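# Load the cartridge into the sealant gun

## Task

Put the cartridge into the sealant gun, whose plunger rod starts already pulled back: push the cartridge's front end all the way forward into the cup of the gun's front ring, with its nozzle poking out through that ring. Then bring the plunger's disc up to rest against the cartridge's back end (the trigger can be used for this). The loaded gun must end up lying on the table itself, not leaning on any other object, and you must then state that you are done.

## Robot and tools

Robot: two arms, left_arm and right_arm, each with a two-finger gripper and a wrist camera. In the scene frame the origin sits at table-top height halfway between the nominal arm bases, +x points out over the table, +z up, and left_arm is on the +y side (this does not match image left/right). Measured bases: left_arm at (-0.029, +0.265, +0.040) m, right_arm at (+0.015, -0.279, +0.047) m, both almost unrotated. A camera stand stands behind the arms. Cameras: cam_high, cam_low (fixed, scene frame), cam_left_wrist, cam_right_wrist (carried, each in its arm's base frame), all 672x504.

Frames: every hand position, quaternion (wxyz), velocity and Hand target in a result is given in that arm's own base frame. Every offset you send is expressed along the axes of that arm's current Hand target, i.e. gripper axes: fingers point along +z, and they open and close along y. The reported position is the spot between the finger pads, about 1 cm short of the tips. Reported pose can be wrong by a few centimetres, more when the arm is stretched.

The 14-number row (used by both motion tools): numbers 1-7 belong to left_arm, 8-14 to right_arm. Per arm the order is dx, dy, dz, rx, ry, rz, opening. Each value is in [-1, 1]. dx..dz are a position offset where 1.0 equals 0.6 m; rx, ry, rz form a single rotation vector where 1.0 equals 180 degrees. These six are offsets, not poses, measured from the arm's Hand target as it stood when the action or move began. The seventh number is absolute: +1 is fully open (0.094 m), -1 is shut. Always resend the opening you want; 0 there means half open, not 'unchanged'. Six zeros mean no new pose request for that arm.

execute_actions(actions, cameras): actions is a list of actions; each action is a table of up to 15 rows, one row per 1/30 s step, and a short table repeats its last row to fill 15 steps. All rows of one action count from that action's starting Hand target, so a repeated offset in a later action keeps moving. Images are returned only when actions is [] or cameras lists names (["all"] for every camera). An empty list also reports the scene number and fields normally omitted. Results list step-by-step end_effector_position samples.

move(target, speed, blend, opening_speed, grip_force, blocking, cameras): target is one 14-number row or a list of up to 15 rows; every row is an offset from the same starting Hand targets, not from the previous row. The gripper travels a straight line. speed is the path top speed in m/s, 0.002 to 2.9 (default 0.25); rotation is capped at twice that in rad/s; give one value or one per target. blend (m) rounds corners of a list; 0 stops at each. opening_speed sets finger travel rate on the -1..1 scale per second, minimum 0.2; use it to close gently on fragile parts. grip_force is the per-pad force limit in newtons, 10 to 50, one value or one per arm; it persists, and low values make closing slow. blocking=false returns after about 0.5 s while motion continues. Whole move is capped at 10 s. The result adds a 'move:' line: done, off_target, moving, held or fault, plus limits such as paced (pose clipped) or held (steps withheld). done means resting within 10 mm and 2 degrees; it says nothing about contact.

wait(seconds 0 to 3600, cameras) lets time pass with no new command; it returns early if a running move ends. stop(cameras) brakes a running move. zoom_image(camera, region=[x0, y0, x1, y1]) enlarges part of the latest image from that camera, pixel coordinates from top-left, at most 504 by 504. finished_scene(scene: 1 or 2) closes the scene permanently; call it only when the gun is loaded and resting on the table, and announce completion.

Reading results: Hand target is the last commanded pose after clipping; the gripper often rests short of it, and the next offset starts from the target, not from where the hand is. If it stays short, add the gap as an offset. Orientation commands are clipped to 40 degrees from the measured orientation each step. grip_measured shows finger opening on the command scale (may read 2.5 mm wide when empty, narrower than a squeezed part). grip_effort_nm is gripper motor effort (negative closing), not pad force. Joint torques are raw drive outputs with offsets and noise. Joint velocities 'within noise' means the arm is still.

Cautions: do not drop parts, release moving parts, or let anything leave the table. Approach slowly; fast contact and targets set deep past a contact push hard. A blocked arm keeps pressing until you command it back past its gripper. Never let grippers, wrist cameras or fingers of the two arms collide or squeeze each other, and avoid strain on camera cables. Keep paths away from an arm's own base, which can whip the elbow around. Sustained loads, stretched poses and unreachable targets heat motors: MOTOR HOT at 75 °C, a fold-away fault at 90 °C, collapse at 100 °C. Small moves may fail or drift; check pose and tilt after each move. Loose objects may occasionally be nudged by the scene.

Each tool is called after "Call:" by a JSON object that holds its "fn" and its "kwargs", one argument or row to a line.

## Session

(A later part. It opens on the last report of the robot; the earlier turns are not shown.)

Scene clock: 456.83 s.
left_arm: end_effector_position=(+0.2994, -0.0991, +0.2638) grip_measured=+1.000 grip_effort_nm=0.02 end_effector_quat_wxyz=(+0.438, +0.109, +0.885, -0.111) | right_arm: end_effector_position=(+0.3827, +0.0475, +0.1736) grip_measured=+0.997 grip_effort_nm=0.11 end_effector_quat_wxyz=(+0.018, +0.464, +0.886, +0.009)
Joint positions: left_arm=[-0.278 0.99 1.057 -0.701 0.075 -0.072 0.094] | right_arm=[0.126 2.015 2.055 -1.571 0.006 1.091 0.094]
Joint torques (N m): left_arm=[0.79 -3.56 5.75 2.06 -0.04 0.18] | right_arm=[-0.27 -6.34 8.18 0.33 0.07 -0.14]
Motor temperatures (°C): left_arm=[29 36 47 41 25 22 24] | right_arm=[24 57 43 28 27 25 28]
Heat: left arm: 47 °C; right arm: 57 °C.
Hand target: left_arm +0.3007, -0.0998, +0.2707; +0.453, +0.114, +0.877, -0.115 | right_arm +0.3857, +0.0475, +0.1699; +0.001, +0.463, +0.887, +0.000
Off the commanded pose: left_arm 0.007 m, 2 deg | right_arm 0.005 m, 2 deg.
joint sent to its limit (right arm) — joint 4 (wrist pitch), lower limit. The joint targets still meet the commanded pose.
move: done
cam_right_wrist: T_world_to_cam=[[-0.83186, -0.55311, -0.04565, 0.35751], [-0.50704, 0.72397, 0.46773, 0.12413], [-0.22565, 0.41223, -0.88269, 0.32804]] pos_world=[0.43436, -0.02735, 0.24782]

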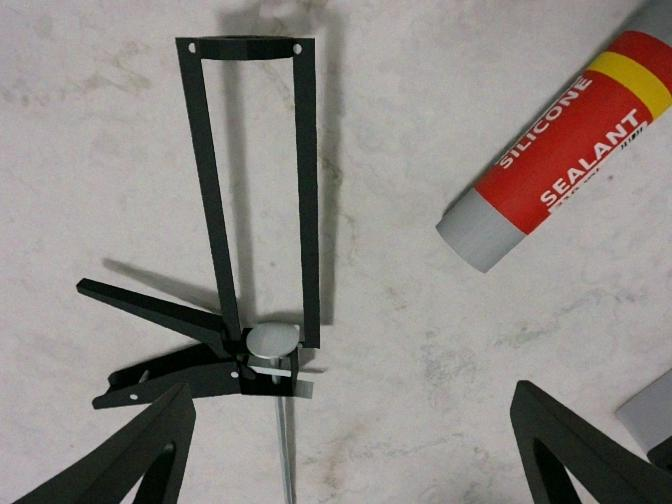

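Call:
{"fn": "move", "kwargs": {
  "target": [0,0,0,0,0,0,1,-0.060,-0.2326,0.15,0,0,0.21,1],
  "cameras": ["cam_right_wrist"]
}}

Scene clock: 505.97 s.
left_arm: end_effector_position=(+0.2994, -0.0991, +0.2638) grip_measured=+1.000 grip_effort_nm=0.02 end_effector_quat_wxyz=(+0.438, +0.109, +0.885, -0.111) | right_arm: end_effector_position=(+0.2905, -0.0602, +0.0752) grip_measured=+0.998 grip_effort_nm=0.11 end_effector_quat_wxyz=(-0.010, +0.718, +0.696, -0.010)
Joint positions: left_arm=[-0.278 0.99 1.057 -0.701 0.075 -0.072 0.094] | right_arm=[-0.201 1.711 1.264 -1.152 0.006 1.401 0.094]
Joint torques (N m): left_arm=[0.77 -3.62 5.79 2.08 -0.04 0.15] | right_arm=[-0.64 -7.64 5.39 0.33 0.07 0.07]
Motor temperatures (°C): left_arm=[29 35 46 41 24 22 24] | right_arm=[24 52 45 27 26 25 28]
Heat: left arm: 46 °C; right arm: 52 °C.
Hand target: left_arm +0.3007, -0.0998, +0.2707; +0.453, +0.114, +0.877, -0.115 | right_arm +0.2920, -0.0618, +0.0797; +0.000, +0.725, +0.689, +0.001
Off the commanded pose: left_arm 0.007 m, 2 deg | right_arm 0.005 m, 2 deg.
move: done
cam_right_wrist: T_world_to_cam=[[-0.99861, 0.05041, 0.01549, 0.29692], [0.05157, 0.87209, 0.48662, 0.04646], [0.01102, 0.48674, -0.87348, 0.19979]] pos_world=[0.29191, -0.15273, 0.14731]

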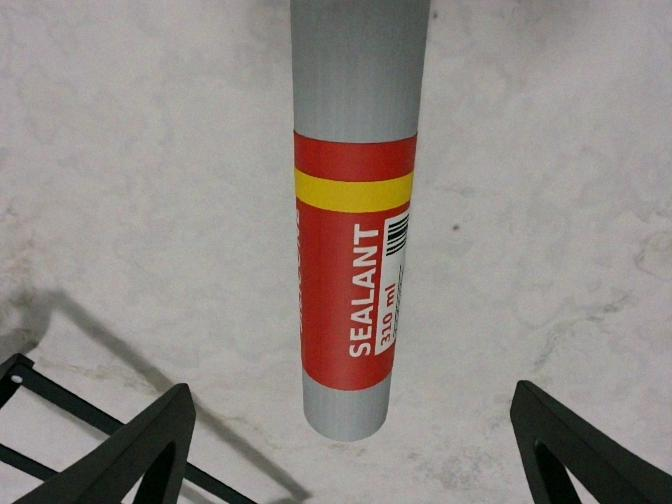

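Call:
{"fn": "move", "kwargs": {
  "target": [0,0,0,0,0,0,1,0,-0.006,0.1595,0,0,-0.002,1],
  "cameras": ["cam_right_wrist"]
}}

Call:
{"fn": "zoom_image", "kwargs": {
  "camera": "cam_right_wrist",
  "region": [150, 0, 610, 504]
}}

Scene clock: 515.10 s.
left_arm: end_effector_position=(+0.2994, -0.0991, +0.2638) grip_measured=+1.000 grip_effort_nm=0.02 end_effector_quat_wxyz=(+0.438, +0.109, +0.885, -0.111) | right_arm: end_effector_position=(+0.2907, -0.0602, -0.0090) grip_measured=+0.998 grip_effort_nm=0.11 end_effector_quat_wxyz=(+0.007, +0.718, +0.696, +0.001)
Joint positions: left_arm=[-0.278 0.99 1.057 -0.701 0.075 -0.072 0.094] | right_arm=[-0.201 1.795 1.004 -0.767 0.006 1.401 0.094]
Joint torques (N m): left_arm=[0.79 -3.62 5.75 2.07 -0.04 0.13] | right_arm=[-0.83 -4.64 4.7 0.51 0.08 -0.02]
Heat: left arm: 46 °C; right arm: 53 °C.
Hand target: left_arm +0.3007, -0.0998, +0.2707; +0.453, +0.114, +0.877, -0.115 | right_arm +0.2884, -0.0616, -0.0160; +0.000, +0.723, +0.691, +0.001
Off the commanded pose: left_arm 0.007 m, 2 deg | right_arm 0.008 m, 1 deg.
move: done
cam_right_wrist: T_world_to_cam=[[-0.99838, 0.05072, -0.02563, 0.29797], [0.03216, 0.87609, 0.48107, 0.09339], [0.04685, 0.47946, -0.87631, 0.11537]] pos_world=[0.28908, -0.15225, 0.06381]

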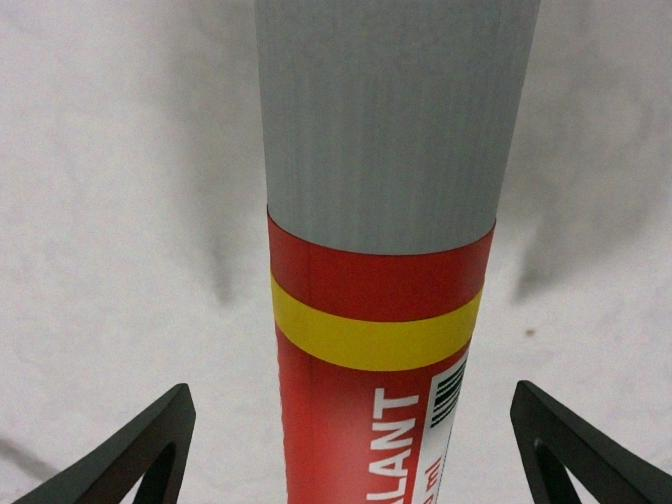

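Scaled by 1.000.

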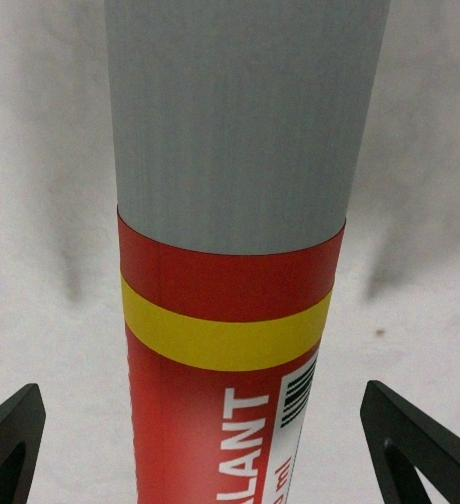

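Call:
{"fn": "move", "kwargs": {
  "target": [
    [0,0,0,0,0,0,1,0,0,0.0075,0,0,0,1],
    [0,0,0,0,0,0,1,0,0,0.0075,0,0,0,-0.04]
  ],
  "opening_speed": 0.7,
  "cameras": ["cam_right_wrist"]
}}

Call:
{"fn": "zoom_image", "kwargs": {
  "camera": "cam_low",
  "region": [150, 260, 270, 330]
}}

Scene clock: 525.40 s.
left_arm: end_effector_position=(+0.2994, -0.0991, +0.2638) grip_measured=+1.000 grip_effort_nm=0.02 end_effector_quat_wxyz=(+0.438, +0.109, +0.885, -0.111) | right_arm: end_effector_position=(+0.2908, -0.0602, -0.0139) grip_measured=+0.040 grip_effort_nm=-0.94 end_effector_quat_wxyz=(+0.007, +0.718, +0.696, +0.002)
Joint positions: left_arm=[-0.278 0.99 1.057 -0.701 0.075 -0.072 0.094] | right_arm=[-0.201 1.805 0.994 -0.746 0.006 1.401 0.049]
Joint torques (N m): left_arm=[0.8 -3.7 5.75 2.06 -0.05 0.16] | right_arm=[-0.8 -4.93 4.75 0.48 0.07 -0.02]
Heat: left arm: 46 °C; right arm: 52 °C.
Hand target: left_arm +0.3007, -0.0998, +0.2707; +0.453, +0.114, +0.877, -0.115 | right_arm +0.2886, -0.0616, -0.0204; +0.001, +0.723, +0.691, +0.001
Off the commanded pose: left_arm 0.007 m, 2 deg | right_arm 0.007 m, 1 deg.
move: done
cam_right_wrist: T_world_to_cam=[[-0.99837, 0.05065, -0.02635, 0.29797], [0.03175, 0.87615, 0.481, 0.09587], [0.04745, 0.47937, -0.87633, 0.11089]] pos_world=[0.28918, -0.15225, 0.05891]

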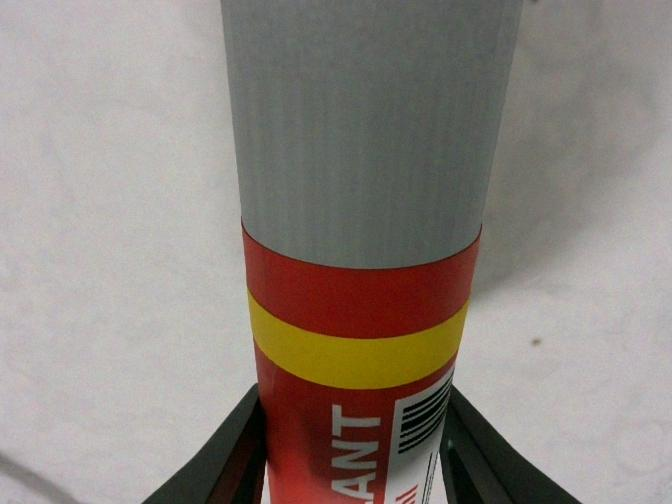

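This scene's latest camera images include none from cam_low. They are from: cam_right_wrist. cam_low's image comes with the result of a call that names it in "cameras".

Call:
{"fn": "move", "kwargs": {
  "target": [0,0,0,0,0,0,1,0,0,-0.2333,0,0,0,-0.04],
  "cameras": ["cam_low","cam_right_wrist"]
}}

Call:
{"fn": "zoom_image", "kwargs": {
  "camera": "cam_low",
  "region": [150, 220, 350, 330]
}}

Scene clock: 529.80 s.
left_arm: end_effector_position=(+0.2994, -0.0991, +0.2638) grip_measured=+1.000 grip_effort_nm=0.02 end_effector_quat_wxyz=(+0.438, +0.109, +0.885, -0.111) | right_arm: end_effector_position=(+0.2832, -0.0587, +0.1086) grip_measured=+0.034 grip_effort_nm=-1.04 end_effector_quat_wxyz=(-0.010, +0.718, +0.696, -0.010)
Joint positions: left_arm=[-0.278 0.99 1.057 -0.701 0.075 -0.072 0.094] | right_arm=[-0.201 1.664 1.345 -1.279 0.006 1.401 0.049]
Joint torques (N m): left_arm=[0.76 -3.58 5.76 2.08 -0.05 0.17] | right_arm=[-0.84 -6.27 9.51 0.12 0.08 -0.01]
Heat: left arm: 46 °C; right arm: 52 °C.
Hand target: left_arm +0.3007, -0.0998, +0.2707; +0.453, +0.114, +0.877, -0.115 | right_arm +0.2883, -0.0616, +0.1195; +0.000, +0.723, +0.691, +0.001
Off the commanded pose: left_arm 0.007 m, 2 deg | right_arm 0.012 m, 2 deg.
move: off_target (right_arm)
cam_right_wrist: T_world_to_cam=[[-0.9986, 0.0507, 0.01474, 0.28912], [0.05146, 0.87214, 0.48654, 0.02947], [0.01182, 0.48662, -0.87353, 0.22805]] pos_world=[0.28451, -0.15133, 0.18061]

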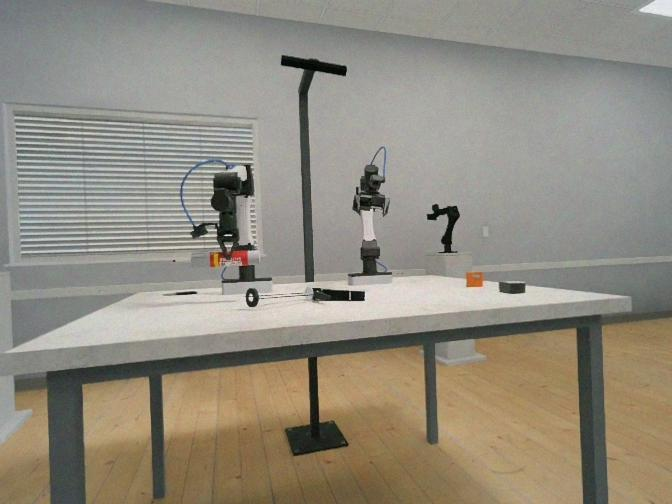

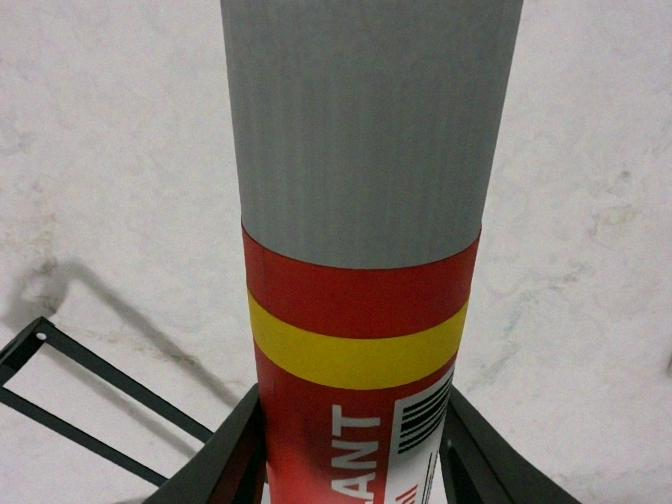

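Scaled by 2.520.

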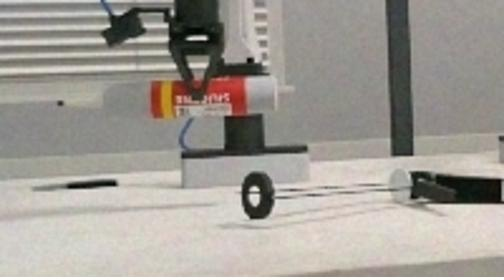

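Call:
{"fn": "move", "kwargs": {
  "target": [
    [0,0,0,0,0,0,1,0.385,0.1463,-0.009,0,0,-0.2006,-0.04],
    [0,0,0,0,0,0,1,0.385,0.1463,0.1202,0.0262,0.0806,-0.1994,-0.04]
  ],
  "speed": [0.25,0.12],
  "cameras": ["cam_low","cam_right_wrist","cam_left_wrist"]
}}

Call:
{"fn": "zoom_image", "kwargs": {
  "camera": "cam_low",
  "region": [230, 250, 350, 320]
}}

Call:
{"fn": "zoom_image", "kwargs": {
  "camera": "cam_right_wrist",
  "region": [130, 0, 630, 400]
}}

Scene clock: 547.73 s.
left_arm: end_effector_position=(+0.2994, -0.0991, +0.2638) grip_measured=+1.000 grip_effort_nm=0.02 end_effector_quat_wxyz=(+0.438, +0.109, +0.885, -0.111) | right_arm: end_effector_position=(+0.3855, +0.1633, +0.0493) grip_measured=+0.034 grip_effort_nm=-1.04 end_effector_quat_wxyz=(-0.104, +0.469, +0.875, +0.052)
Joint positions: left_arm=[-0.278 0.99 1.057 -0.701 0.075 -0.072 0.094] | right_arm=[0.308 2.24 1.887 -1.29 -0.223 1.284 0.049]
Joint torques (N m): left_arm=[0.8 -3.66 5.78 2.07 -0.04 0.17] | right_arm=[-0.59 -9.32 6.38 0.23 -0.39 -0.11]
Heat: left arm: 46 °C; right arm: 53 °C.
Hand target: left_arm +0.3007, -0.0998, +0.2707; +0.453, +0.114, +0.877, -0.115 | right_arm +0.3863, +0.1653, +0.0475; -0.115, +0.469, +0.874, +0.062
Off the commanded pose: left_arm 0.007 m, 2 deg | right_arm 0.003 m, 2 deg.
move: done
cam_left_wrist: T_world_to_cam=[[-0.28709, -0.95651, 0.05159, -0.01375], [-0.87007, 0.23786, -0.43175, 0.44306], [0.40071, -0.16884, -0.90052, 0.20951]] pos_world=[0.29759, -0.08316, 0.38067]
cam_right_wrist: T_world_to_cam=[[-0.84419, -0.53604, -0.0021, 0.41805], [-0.39574, 0.6206, 0.67693, 0.06353], [-0.36156, 0.57229, -0.73604, 0.19025]] pos_world=[0.44684, 0.07579, 0.0979]
Images, in order (width x height): cam_low 672x504, cam_left_wrist 672x504, cam_right_wrist 672x504.

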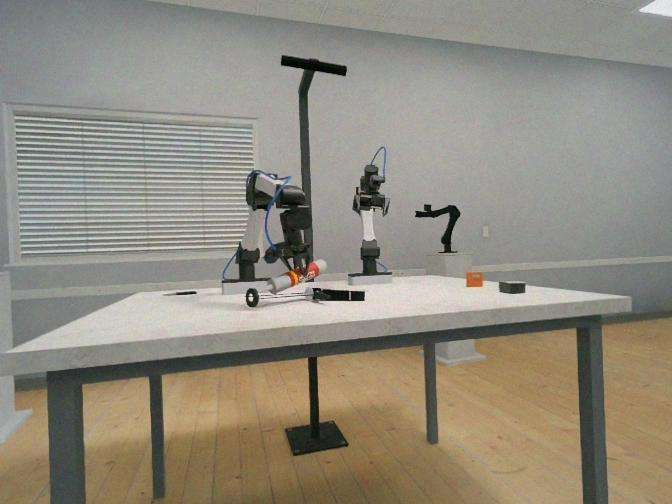

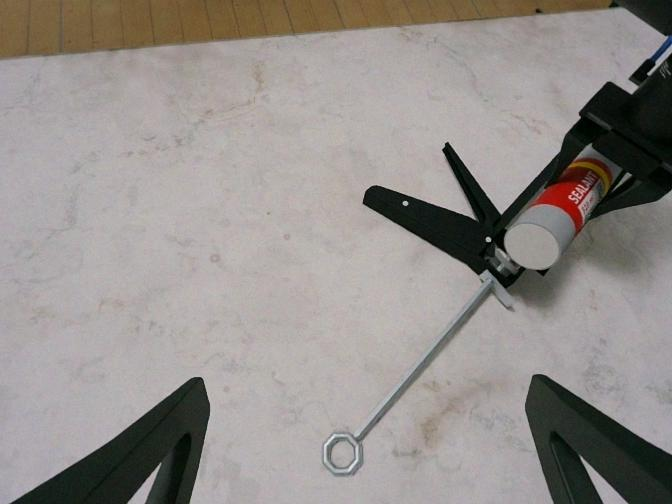

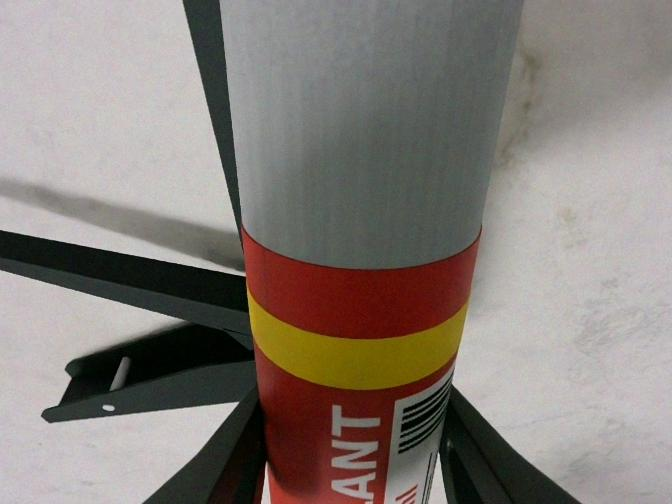

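Scaled by 4.200.

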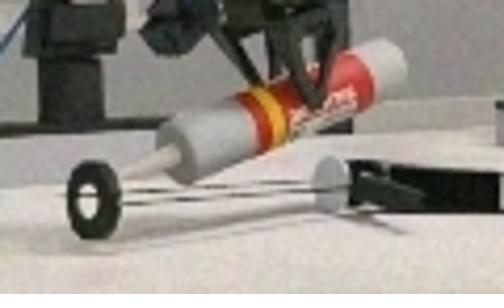

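Scaled by 1.008.

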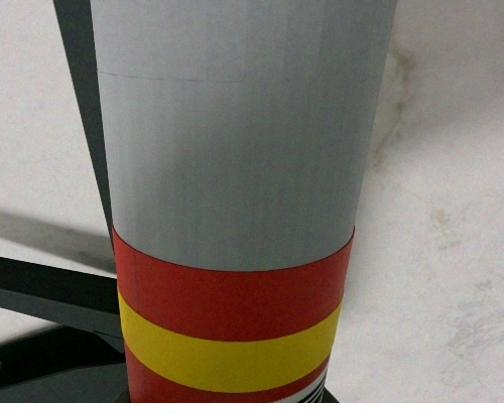

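Call:
{"fn": "move", "kwargs": {
  "target": [
    [0,0,0,0,0,0,1,-0.0017,0.0025,0.0065,0.0014,0,-0.0054,-0.04],
    [0,0,0,0,0,0,1,-0.055,0.0025,0.0065,0.0014,0,-0.0054,-0.04]
  ],
  "speed": [0.1,0.08],
  "cameras": ["cam_low","cam_right_wrist","cam_left_wrist"]
}}

Call:
{"fn": "zoom_image", "kwargs": {
  "camera": "cam_low",
  "region": [235, 270, 305, 315]
}}

Call:
{"fn": "zoom_image", "kwargs": {
  "camera": "cam_right_wrist",
  "region": [130, 0, 630, 400]
}}

Scene clock: 574.03 s.
left_arm: end_effector_position=(+0.2994, -0.0991, +0.2638) grip_measured=+1.000 grip_effort_nm=0.02 end_effector_quat_wxyz=(+0.438, +0.109, +0.885, -0.111) | right_arm: end_effector_position=(+0.3986, +0.1416, +0.0318) grip_measured=+0.034 grip_effort_nm=-1.04 end_effector_quat_wxyz=(-0.115, +0.461, +0.879, +0.053)
Joint positions: left_arm=[-0.278 0.99 1.057 -0.701 0.075 -0.072 0.094] | right_arm=[0.246 2.302 1.917 -1.288 -0.233 1.2 0.049]
Joint torques (N m): left_arm=[0.76 -3.66 5.79 2.05 -0.06 0.17] | right_arm=[-0.9 -9.28 9.33 -0.04 -0.18 -0.14]
Heat: left arm: 46 °C; right arm: 54 °C.
Hand target: left_arm +0.3007, -0.0998, +0.2707; +0.453, +0.114, +0.877, -0.115 | right_arm +0.4046, +0.1404, +0.0352; -0.115, +0.461, +0.878, +0.061
Off the commanded pose: left_arm 0.007 m, 2 deg | right_arm 0.007 m, 1 deg.
move: done
cam_left_wrist: T_world_to_cam=[[-0.28709, -0.95651, 0.05159, -0.01375], [-0.87007, 0.23786, -0.43175, 0.44306], [0.40071, -0.16884, -0.90052, 0.20951]] pos_world=[0.29759, -0.08316, 0.38067]
cam_right_wrist: T_world_to_cam=[[-0.83417, -0.55149, 0.00379, 0.41538], [-0.39652, 0.60452, 0.6909, 0.09616], [-0.38331, 0.57482, -0.72294, 0.20239]] pos_world=[0.46221, 0.05461, 0.07831]
Images, in order (width x height): cam_low 672x504, cam_left_wrist 672x504, cam_right_wrist 672x504.

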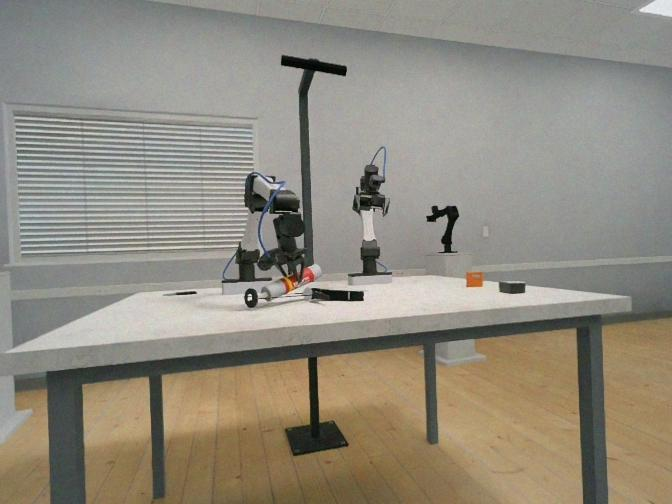

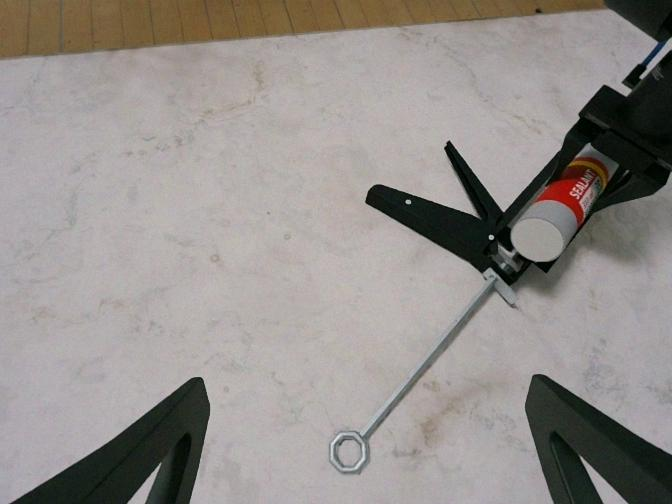

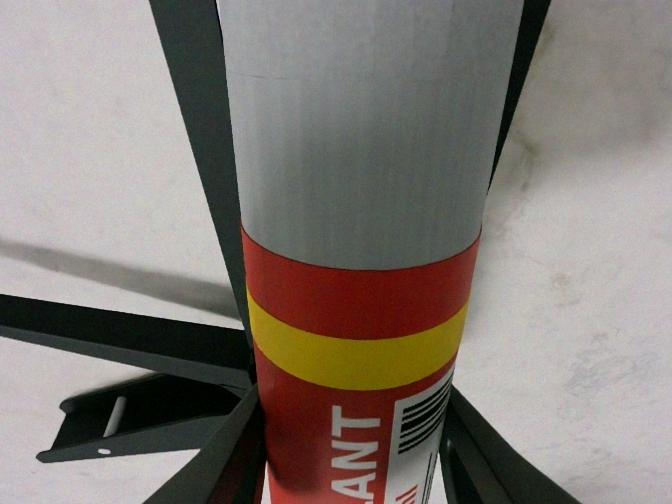

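Scaled by 7.200.

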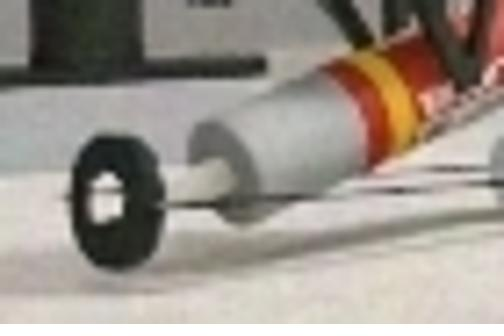

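Scaled by 1.008.

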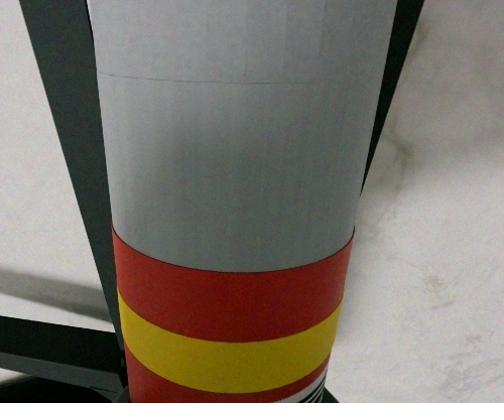

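Call:
{"fn": "move", "kwargs": {
  "target": [0,0,0,0,0,0,1,0.0177,0.005,-0.0161,0,0,0,-0.04],
  "speed": 0.1,
  "cameras": ["cam_low","cam_right_wrist","cam_left_wrist"]
}}

Call:
{"fn": "zoom_image", "kwargs": {
  "camera": "cam_low",
  "region": [235, 270, 305, 315]
}}

Scene clock: 597.90 s.
left_arm: end_effector_position=(+0.2994, -0.0991, +0.2638) grip_measured=+1.000 grip_effort_nm=0.02 end_effector_quat_wxyz=(+0.438, +0.109, +0.885, -0.111) | right_arm: end_effector_position=(+0.4011, +0.1422, +0.0407) grip_measured=+0.034 grip_effort_nm=-1.04 end_effector_quat_wxyz=(-0.113, +0.460, +0.879, +0.055)
Joint positions: left_arm=[-0.278 0.99 1.057 -0.701 0.075 -0.072 0.094] | right_arm=[0.246 2.302 1.953 -1.319 -0.233 1.2 0.049]
Joint torques (N m): left_arm=[0.7 -3.64 5.82 2.08 -0.04 0.17] | right_arm=[0.81 -9.83 9.25 -0.15 -0.17 0.07]
Motor temperatures (°C): left_arm=[29 33 46 42 24 22 24] | right_arm=[24 56 44 26 26 25 30]
Heat: left arm: 46 °C; right arm: 56 °C.
Hand target: left_arm +0.3007, -0.0998, +0.2707; +0.453, +0.114, +0.877, -0.115 | right_arm +0.4027, +0.1485, +0.0473; -0.115, +0.461, +0.878, +0.061
Off the commanded pose: left_arm 0.007 m, 2 deg | right_arm 0.009 m, 1 deg.
move: done
cam_left_wrist: T_world_to_cam=[[-0.28709, -0.95651, 0.05159, -0.01375], [-0.87007, 0.23786, -0.43175, 0.44306], [0.40071, -0.16884, -0.90052, 0.20951]] pos_world=[0.29759, -0.08316, 0.38067]
cam_right_wrist: T_world_to_cam=[[-0.8342, -0.55146, -0.00169, 0.41802], [-0.40035, 0.60351, 0.68956, 0.09234], [-0.37924, 0.57591, -0.72423, 0.20763]] pos_world=[0.46442, 0.05521, 0.08741]
Images, in order (width x height): cam_low 672x504, cam_left_wrist 672x504, cam_right_wrist 672x504.

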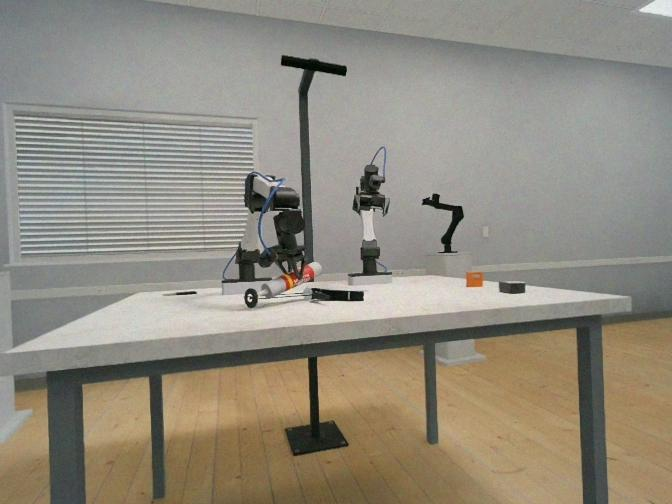

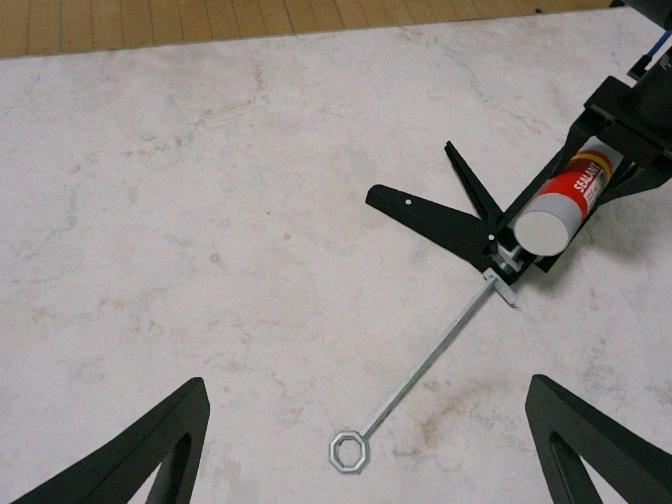

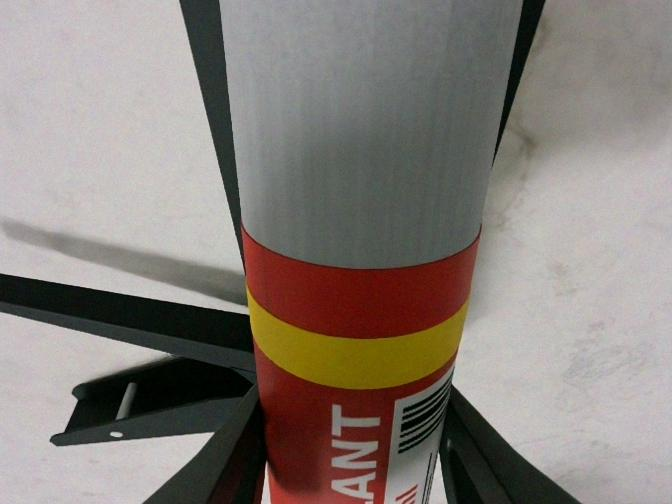

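Scaled by 7.200.

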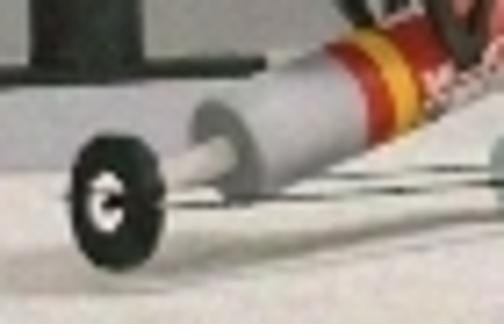

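Call:
{"fn": "move", "kwargs": {
  "target": [0,0,0,0,0,0,1,-0.047,-0.0045,0.002,0,0,0,-0.04],
  "speed": 0.06,
  "cameras": ["cam_low","cam_right_wrist","cam_left_wrist"]
}}

Call:
{"fn": "zoom_image", "kwargs": {
  "camera": "cam_low",
  "region": [235, 270, 305, 315]
}}

Scene clock: 607.57 s.
left_arm: end_effector_position=(+0.2994, -0.0991, +0.2638) grip_measured=+1.000 grip_effort_nm=0.02 end_effector_quat_wxyz=(+0.438, +0.109, +0.885, -0.111) | right_arm: end_effector_position=(+0.4131, +0.1242, +0.0354) grip_measured=+0.034 grip_effort_nm=-1.04 end_effector_quat_wxyz=(-0.112, +0.463, +0.877, +0.058)
Joint positions: left_arm=[-0.278 0.99 1.057 -0.701 0.075 -0.072 0.094] | right_arm=[0.199 2.339 1.997 -1.331 -0.232 1.159 0.049]
Joint torques (N m): left_arm=[0.75 -3.64 5.79 2.07 -0.05 0.16] | right_arm=[-0.36 -9.51 9.25 -0.16 -0.13 -0.08]
Motor temperatures (°C): left_arm=[29 33 46 42 24 22 24] | right_arm=[24 57 45 26 26 25 30]
Heat: left arm: 46 °C; right arm: 57 °C.
Hand target: left_arm +0.3007, -0.0998, +0.2707; +0.453, +0.114, +0.877, -0.115 | right_arm +0.4157, +0.1247, +0.0387; -0.115, +0.461, +0.878, +0.061
Off the commanded pose: left_arm 0.007 m, 2 deg | right_arm 0.004 m, 1 deg.
move: done
cam_left_wrist: T_world_to_cam=[[-0.28709, -0.95651, 0.05159, -0.01375], [-0.87007, 0.23786, -0.43175, 0.44306], [0.40071, -0.16884, -0.90052, 0.20951]] pos_world=[0.29759, -0.08316, 0.38067]
cam_right_wrist: T_world_to_cam=[[-0.8382, -0.54533, -0.00573, 0.41914], [-0.39739, 0.60354, 0.69125, 0.11039], [-0.3735, 0.58169, -0.72259, 0.21562]] pos_world=[0.47573, 0.03652, 0.08191]
Images, in order (width x height): cam_low 672x504, cam_left_wrist 672x504, cam_right_wrist 672x504.

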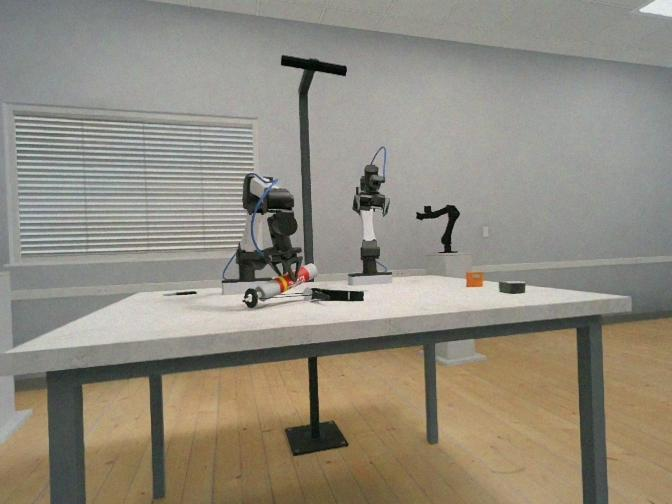

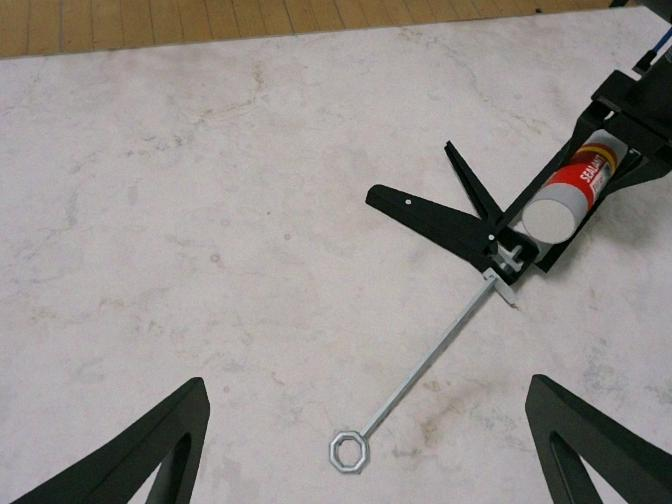

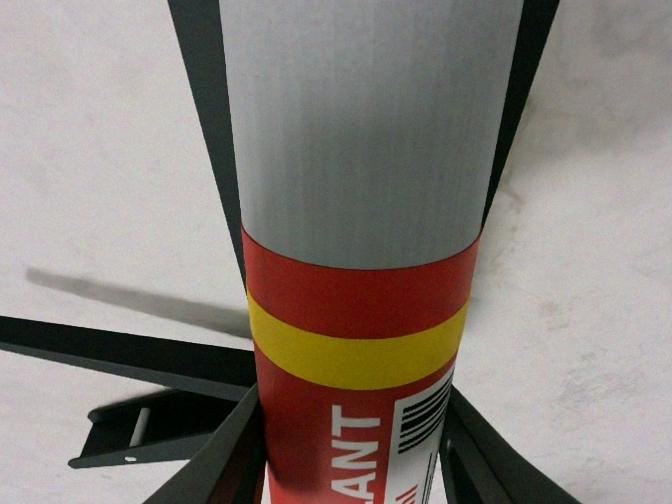

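Scaled by 7.200.

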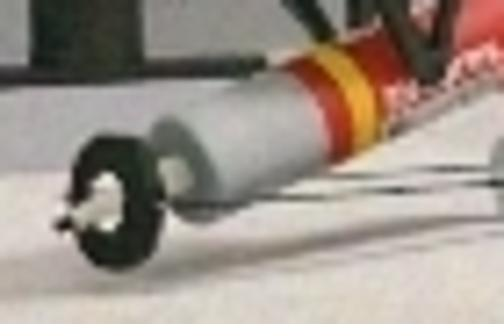

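Call:
{"fn": "zoom_image", "kwargs": {
  "camera": "cam_right_wrist",
  "region": [140, 0, 260, 290]
}}

Call:
{"fn": "zoom_image", "kwargs": {
  "camera": "cam_right_wrist",
  "region": [460, 0, 580, 290]
}}

Scaled by 1.738.

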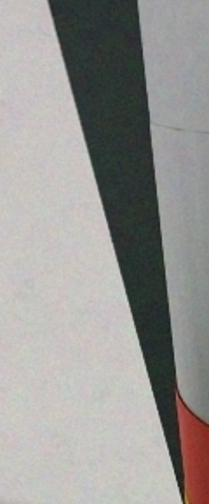

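Scaled by 1.738.

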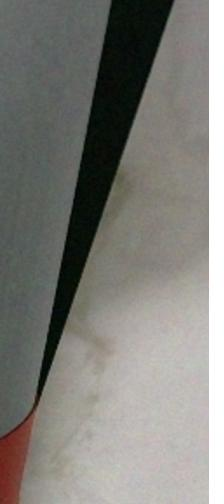

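Call:
{"fn": "move", "kwargs": {
  "target": [0,0,0,0,0,0,1,-0.0267,-0.0005,0.0212,0.0006,-0.0111,-0.0021,-0.04],
  "speed": 0.06,
  "cameras": ["cam_low","cam_right_wrist","cam_left_wrist"]
}}

Call:
{"fn": "zoom_image", "kwargs": {
  "camera": "cam_low",
  "region": [235, 270, 305, 315]
}}

Scene clock: 649.30 s.
left_arm: end_effector_position=(+0.2994, -0.0991, +0.2638) grip_measured=+1.000 grip_effort_nm=0.02 end_effector_quat_wxyz=(+0.438, +0.109, +0.885, -0.111) | right_arm: end_effector_position=(+0.4204, +0.1180, +0.0264) grip_measured=+0.034 grip_effort_nm=-1.04 end_effector_quat_wxyz=(-0.100, +0.459, +0.881, +0.054)
Joint positions: left_arm=[-0.278 0.99 1.057 -0.701 0.075 -0.072 0.094] | right_arm=[0.191 2.357 1.997 -1.301 -0.209 1.142 0.049]
Joint torques (N m): left_arm=[0.76 -3.62 5.79 2.05 -0.04 0.15] | right_arm=[-0.62 -9.81 6.54 0.19 0 -0.14]
Motor temperatures (°C): left_arm=[29 33 46 42 24 22 24] | right_arm=[24 65 44 26 26 25 30]
Heat: left arm: 46 °C; right arm: 65 °C.
Hand target: left_arm +0.3007, -0.0998, +0.2707; +0.453, +0.114, +0.877, -0.115 | right_arm +0.4225, +0.1145, +0.0224; -0.100, +0.459, +0.881, +0.053
Off the commanded pose: left_arm 0.007 m, 2 deg | right_arm 0.006 m, 0 deg.
move: done
cam_left_wrist: T_world_to_cam=[[-0.28709, -0.95651, 0.05159, -0.01375], [-0.87007, 0.23786, -0.43175, 0.44306], [0.40071, -0.16884, -0.90052, 0.20951]] pos_world=[0.29759, -0.08316, 0.38067]
cam_right_wrist: T_world_to_cam=[[-0.83205, -0.55457, -0.012, 0.42044], [-0.41726, 0.6115, 0.67228, 0.13113], [-0.36549, 0.56438, -0.7402, 0.21455]] pos_world=[0.48296, 0.03189, 0.0757]
Images, in order (width x height): cam_low 672x504, cam_left_wrist 672x504, cam_right_wrist 672x504.

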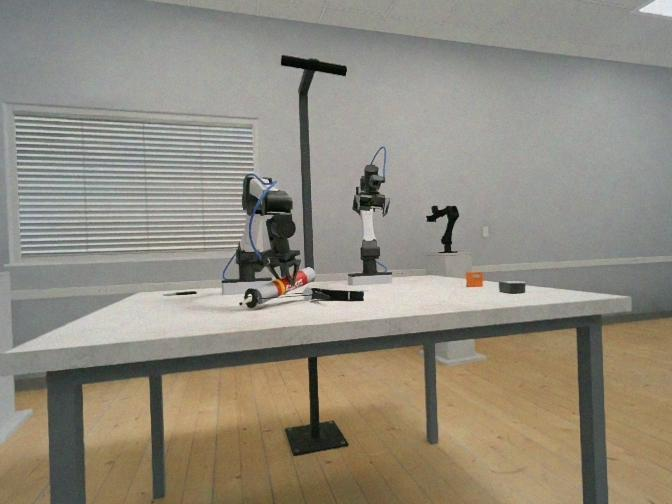

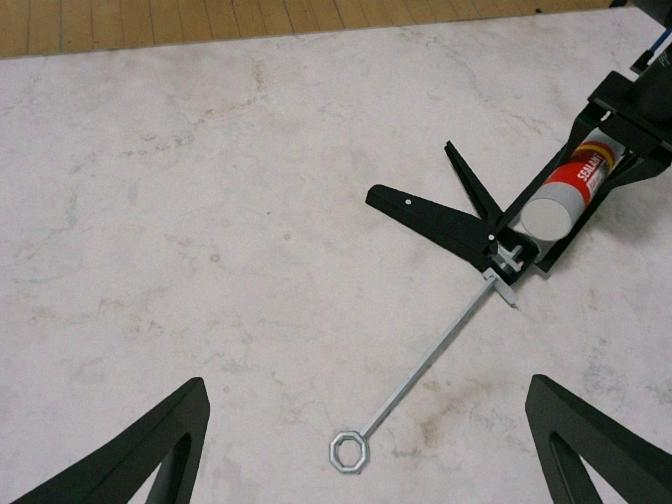

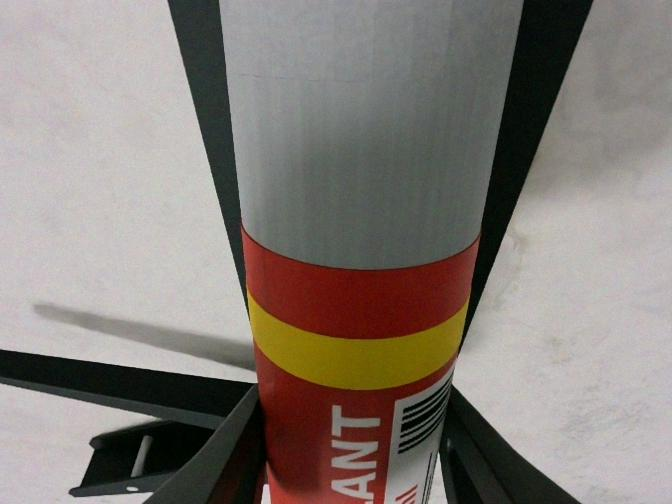

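Scaled by 7.200.

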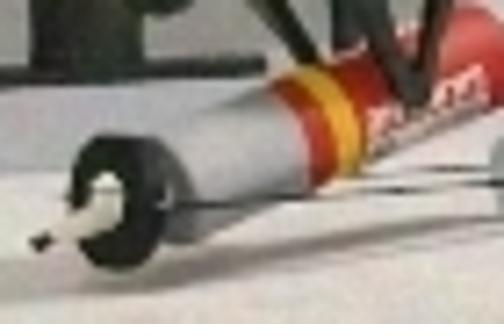

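Call:
{"fn": "move", "kwargs": {
  "target": [0,0,0,0,0,0,1,-0.027,-0.0028,0.0098,0,-0.0083,0,-0.04],
  "speed": 0.06,
  "cameras": ["cam_low","cam_right_wrist","cam_left_wrist"]
}}

Call:
{"fn": "zoom_image", "kwargs": {
  "camera": "cam_low",
  "region": [230, 260, 350, 330]
}}

Scene clock: 662.17 s.
left_arm: end_effector_position=(+0.2994, -0.0991, +0.2638) grip_measured=+1.000 grip_effort_nm=0.02 end_effector_quat_wxyz=(+0.438, +0.109, +0.885, -0.111) | right_arm: end_effector_position=(+0.4283, +0.1046, +0.0190) grip_measured=+0.034 grip_effort_nm=-1.04 end_effector_quat_wxyz=(-0.087, +0.461, +0.882, +0.049)
Joint positions: left_arm=[-0.278 0.99 1.057 -0.701 0.075 -0.072 0.094] | right_arm=[0.168 2.372 1.997 -1.277 -0.183 1.124 0.049]
Joint torques (N m): left_arm=[0.79 -3.58 5.68 2.06 -0.05 0.15] | right_arm=[-0.49 -9.62 6.04 0.22 0.01 -0.17]
Motor temperatures (°C): left_arm=[29 32 46 42 24 22 24] | right_arm=[24 63 44 26 26 25 30]
Heat: left arm: 46 °C; right arm: 63 °C.
Hand target: left_arm +0.3007, -0.0998, +0.2707; +0.453, +0.114, +0.877, -0.115 | right_arm +0.4293, +0.1017, +0.0131; -0.088, +0.460, +0.882, +0.047
Off the commanded pose: left_arm 0.007 m, 2 deg | right_arm 0.007 m, 0 deg.
move: done
cam_left_wrist: T_world_to_cam=[[-0.28709, -0.95651, 0.05159, -0.01375], [-0.87007, 0.23786, -0.43175, 0.44306], [0.40071, -0.16884, -0.90052, 0.20951]] pos_world=[0.29759, -0.08316, 0.38067]
cam_right_wrist: T_world_to_cam=[[-0.83395, -0.55165, -0.01451, 0.42009], [-0.4265, 0.62764, 0.65128, 0.15028], [-0.35017, 0.54932, -0.7587, 0.21494]] pos_world=[0.48969, 0.01935, 0.0713]
Images, in order (width x height): cam_low 672x504, cam_left_wrist 672x504, cam_right_wrist 672x504.

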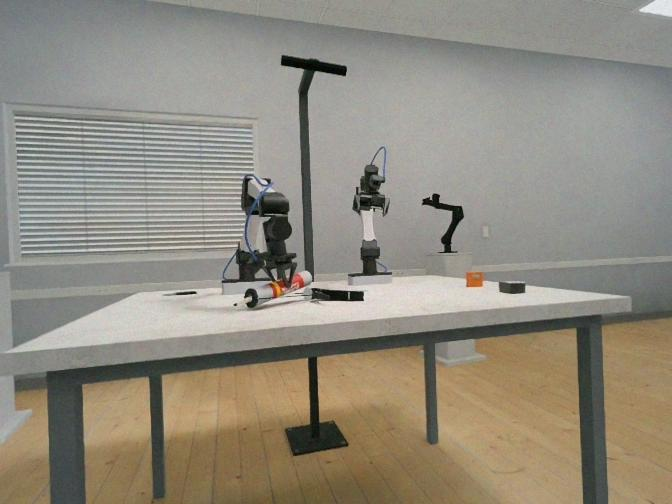

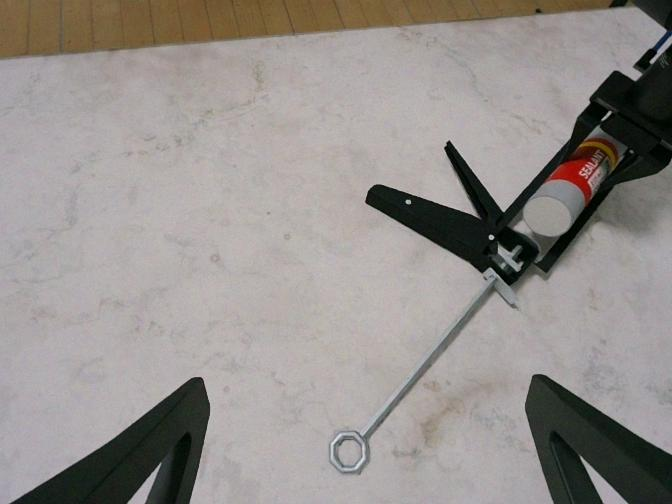

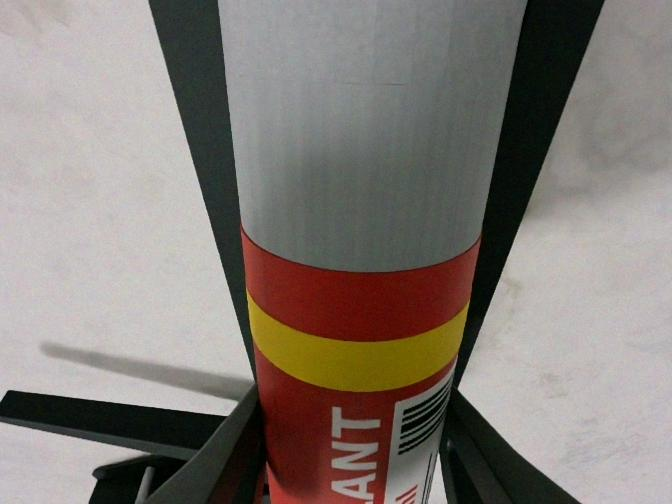

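Scaled by 4.200.

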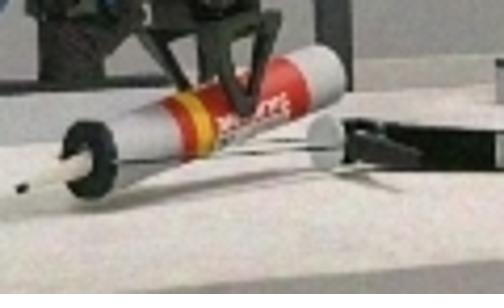

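Call:
{"fn": "move", "kwargs": {
  "target": [0,0,0,0,0,0,1,-0.0142,0,0.0022,0,0,0,-0.04],
  "speed": 0.05,
  "cameras": ["cam_low","cam_right_wrist","cam_left_wrist"]
}}

Call:
{"fn": "zoom_image", "kwargs": {
  "camera": "cam_low",
  "region": [230, 260, 350, 330]
}}

Call:
{"fn": "zoom_image", "kwargs": {
  "camera": "cam_left_wrist",
  "region": [460, 150, 660, 300]
}}

Scene clock: 675.57 s.
left_arm: end_effector_position=(+0.2994, -0.0991, +0.2638) grip_measured=+1.000 grip_effort_nm=0.02 end_effector_quat_wxyz=(+0.438, +0.109, +0.885, -0.111) | right_arm: end_effector_position=(+0.4283, +0.0989, +0.0106) grip_measured=+0.034 grip_effort_nm=-1.04 end_effector_quat_wxyz=(-0.093, +0.459, +0.882, +0.044)
Joint positions: left_arm=[-0.278 0.99 1.057 -0.701 0.075 -0.072 0.094] | right_arm=[0.155 2.392 1.997 -1.273 -0.181 1.106 0.049]
Joint torques (N m): left_arm=[0.79 -3.63 5.78 2.05 -0.03 0.16] | right_arm=[-0.95 -9.63 8.25 0.14 -0.02 -0.14]
Motor temperatures (°C): left_arm=[28 32 46 42 24 22 24] | right_arm=[24 66 43 26 26 25 30]
Heat: left arm: 46 °C; right arm: 66 °C.
Hand target: left_arm +0.3007, -0.0998, +0.2707; +0.453, +0.114, +0.877, -0.115 | right_arm +0.4340, +0.0951, +0.0100; -0.089, +0.460, +0.882, +0.047
Off the commanded pose: left_arm 0.007 m, 2 deg | right_arm 0.007 m, 1 deg.
move: done
cam_left_wrist: T_world_to_cam=[[-0.28709, -0.95651, 0.05159, -0.01375], [-0.87007, 0.23786, -0.43175, 0.44306], [0.40071, -0.16884, -0.90052, 0.20951]] pos_world=[0.29759, -0.08316, 0.38067]
cam_right_wrist: T_world_to_cam=[[-0.83103, -0.55622, -0.00213, 0.41587], [-0.42117, 0.62674, 0.6556, 0.15716], [-0.36333, 0.54572, -0.7551, 0.21765]] pos_world=[0.49086, 0.01404, 0.0622]
Images, in order (width x height): cam_low 672x504, cam_left_wrist 672x504, cam_right_wrist 672x504.

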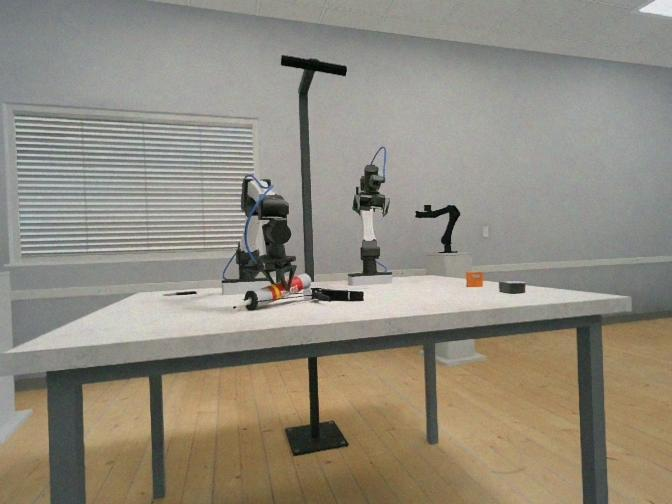

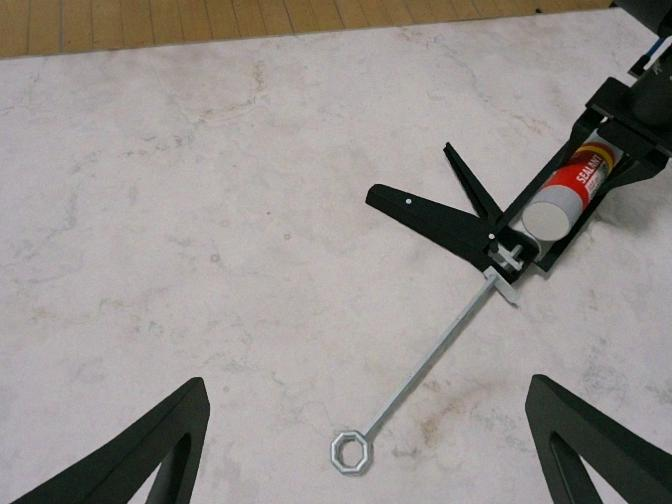

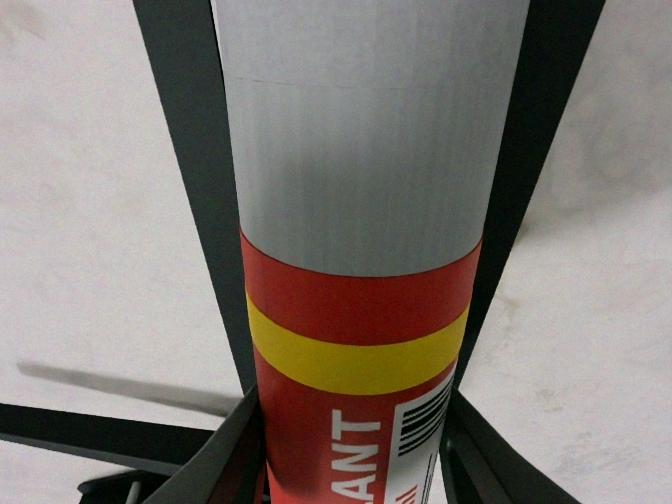

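Scaled by 4.200.

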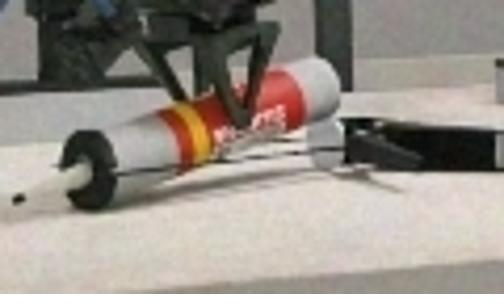

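Scaled by 2.520.

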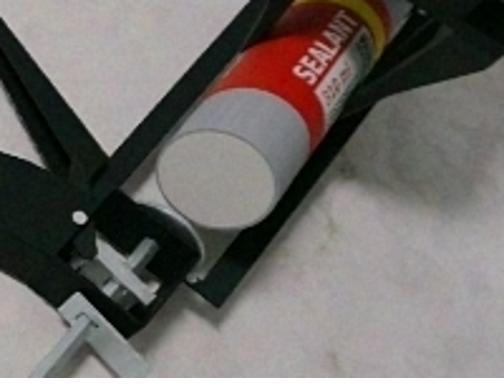

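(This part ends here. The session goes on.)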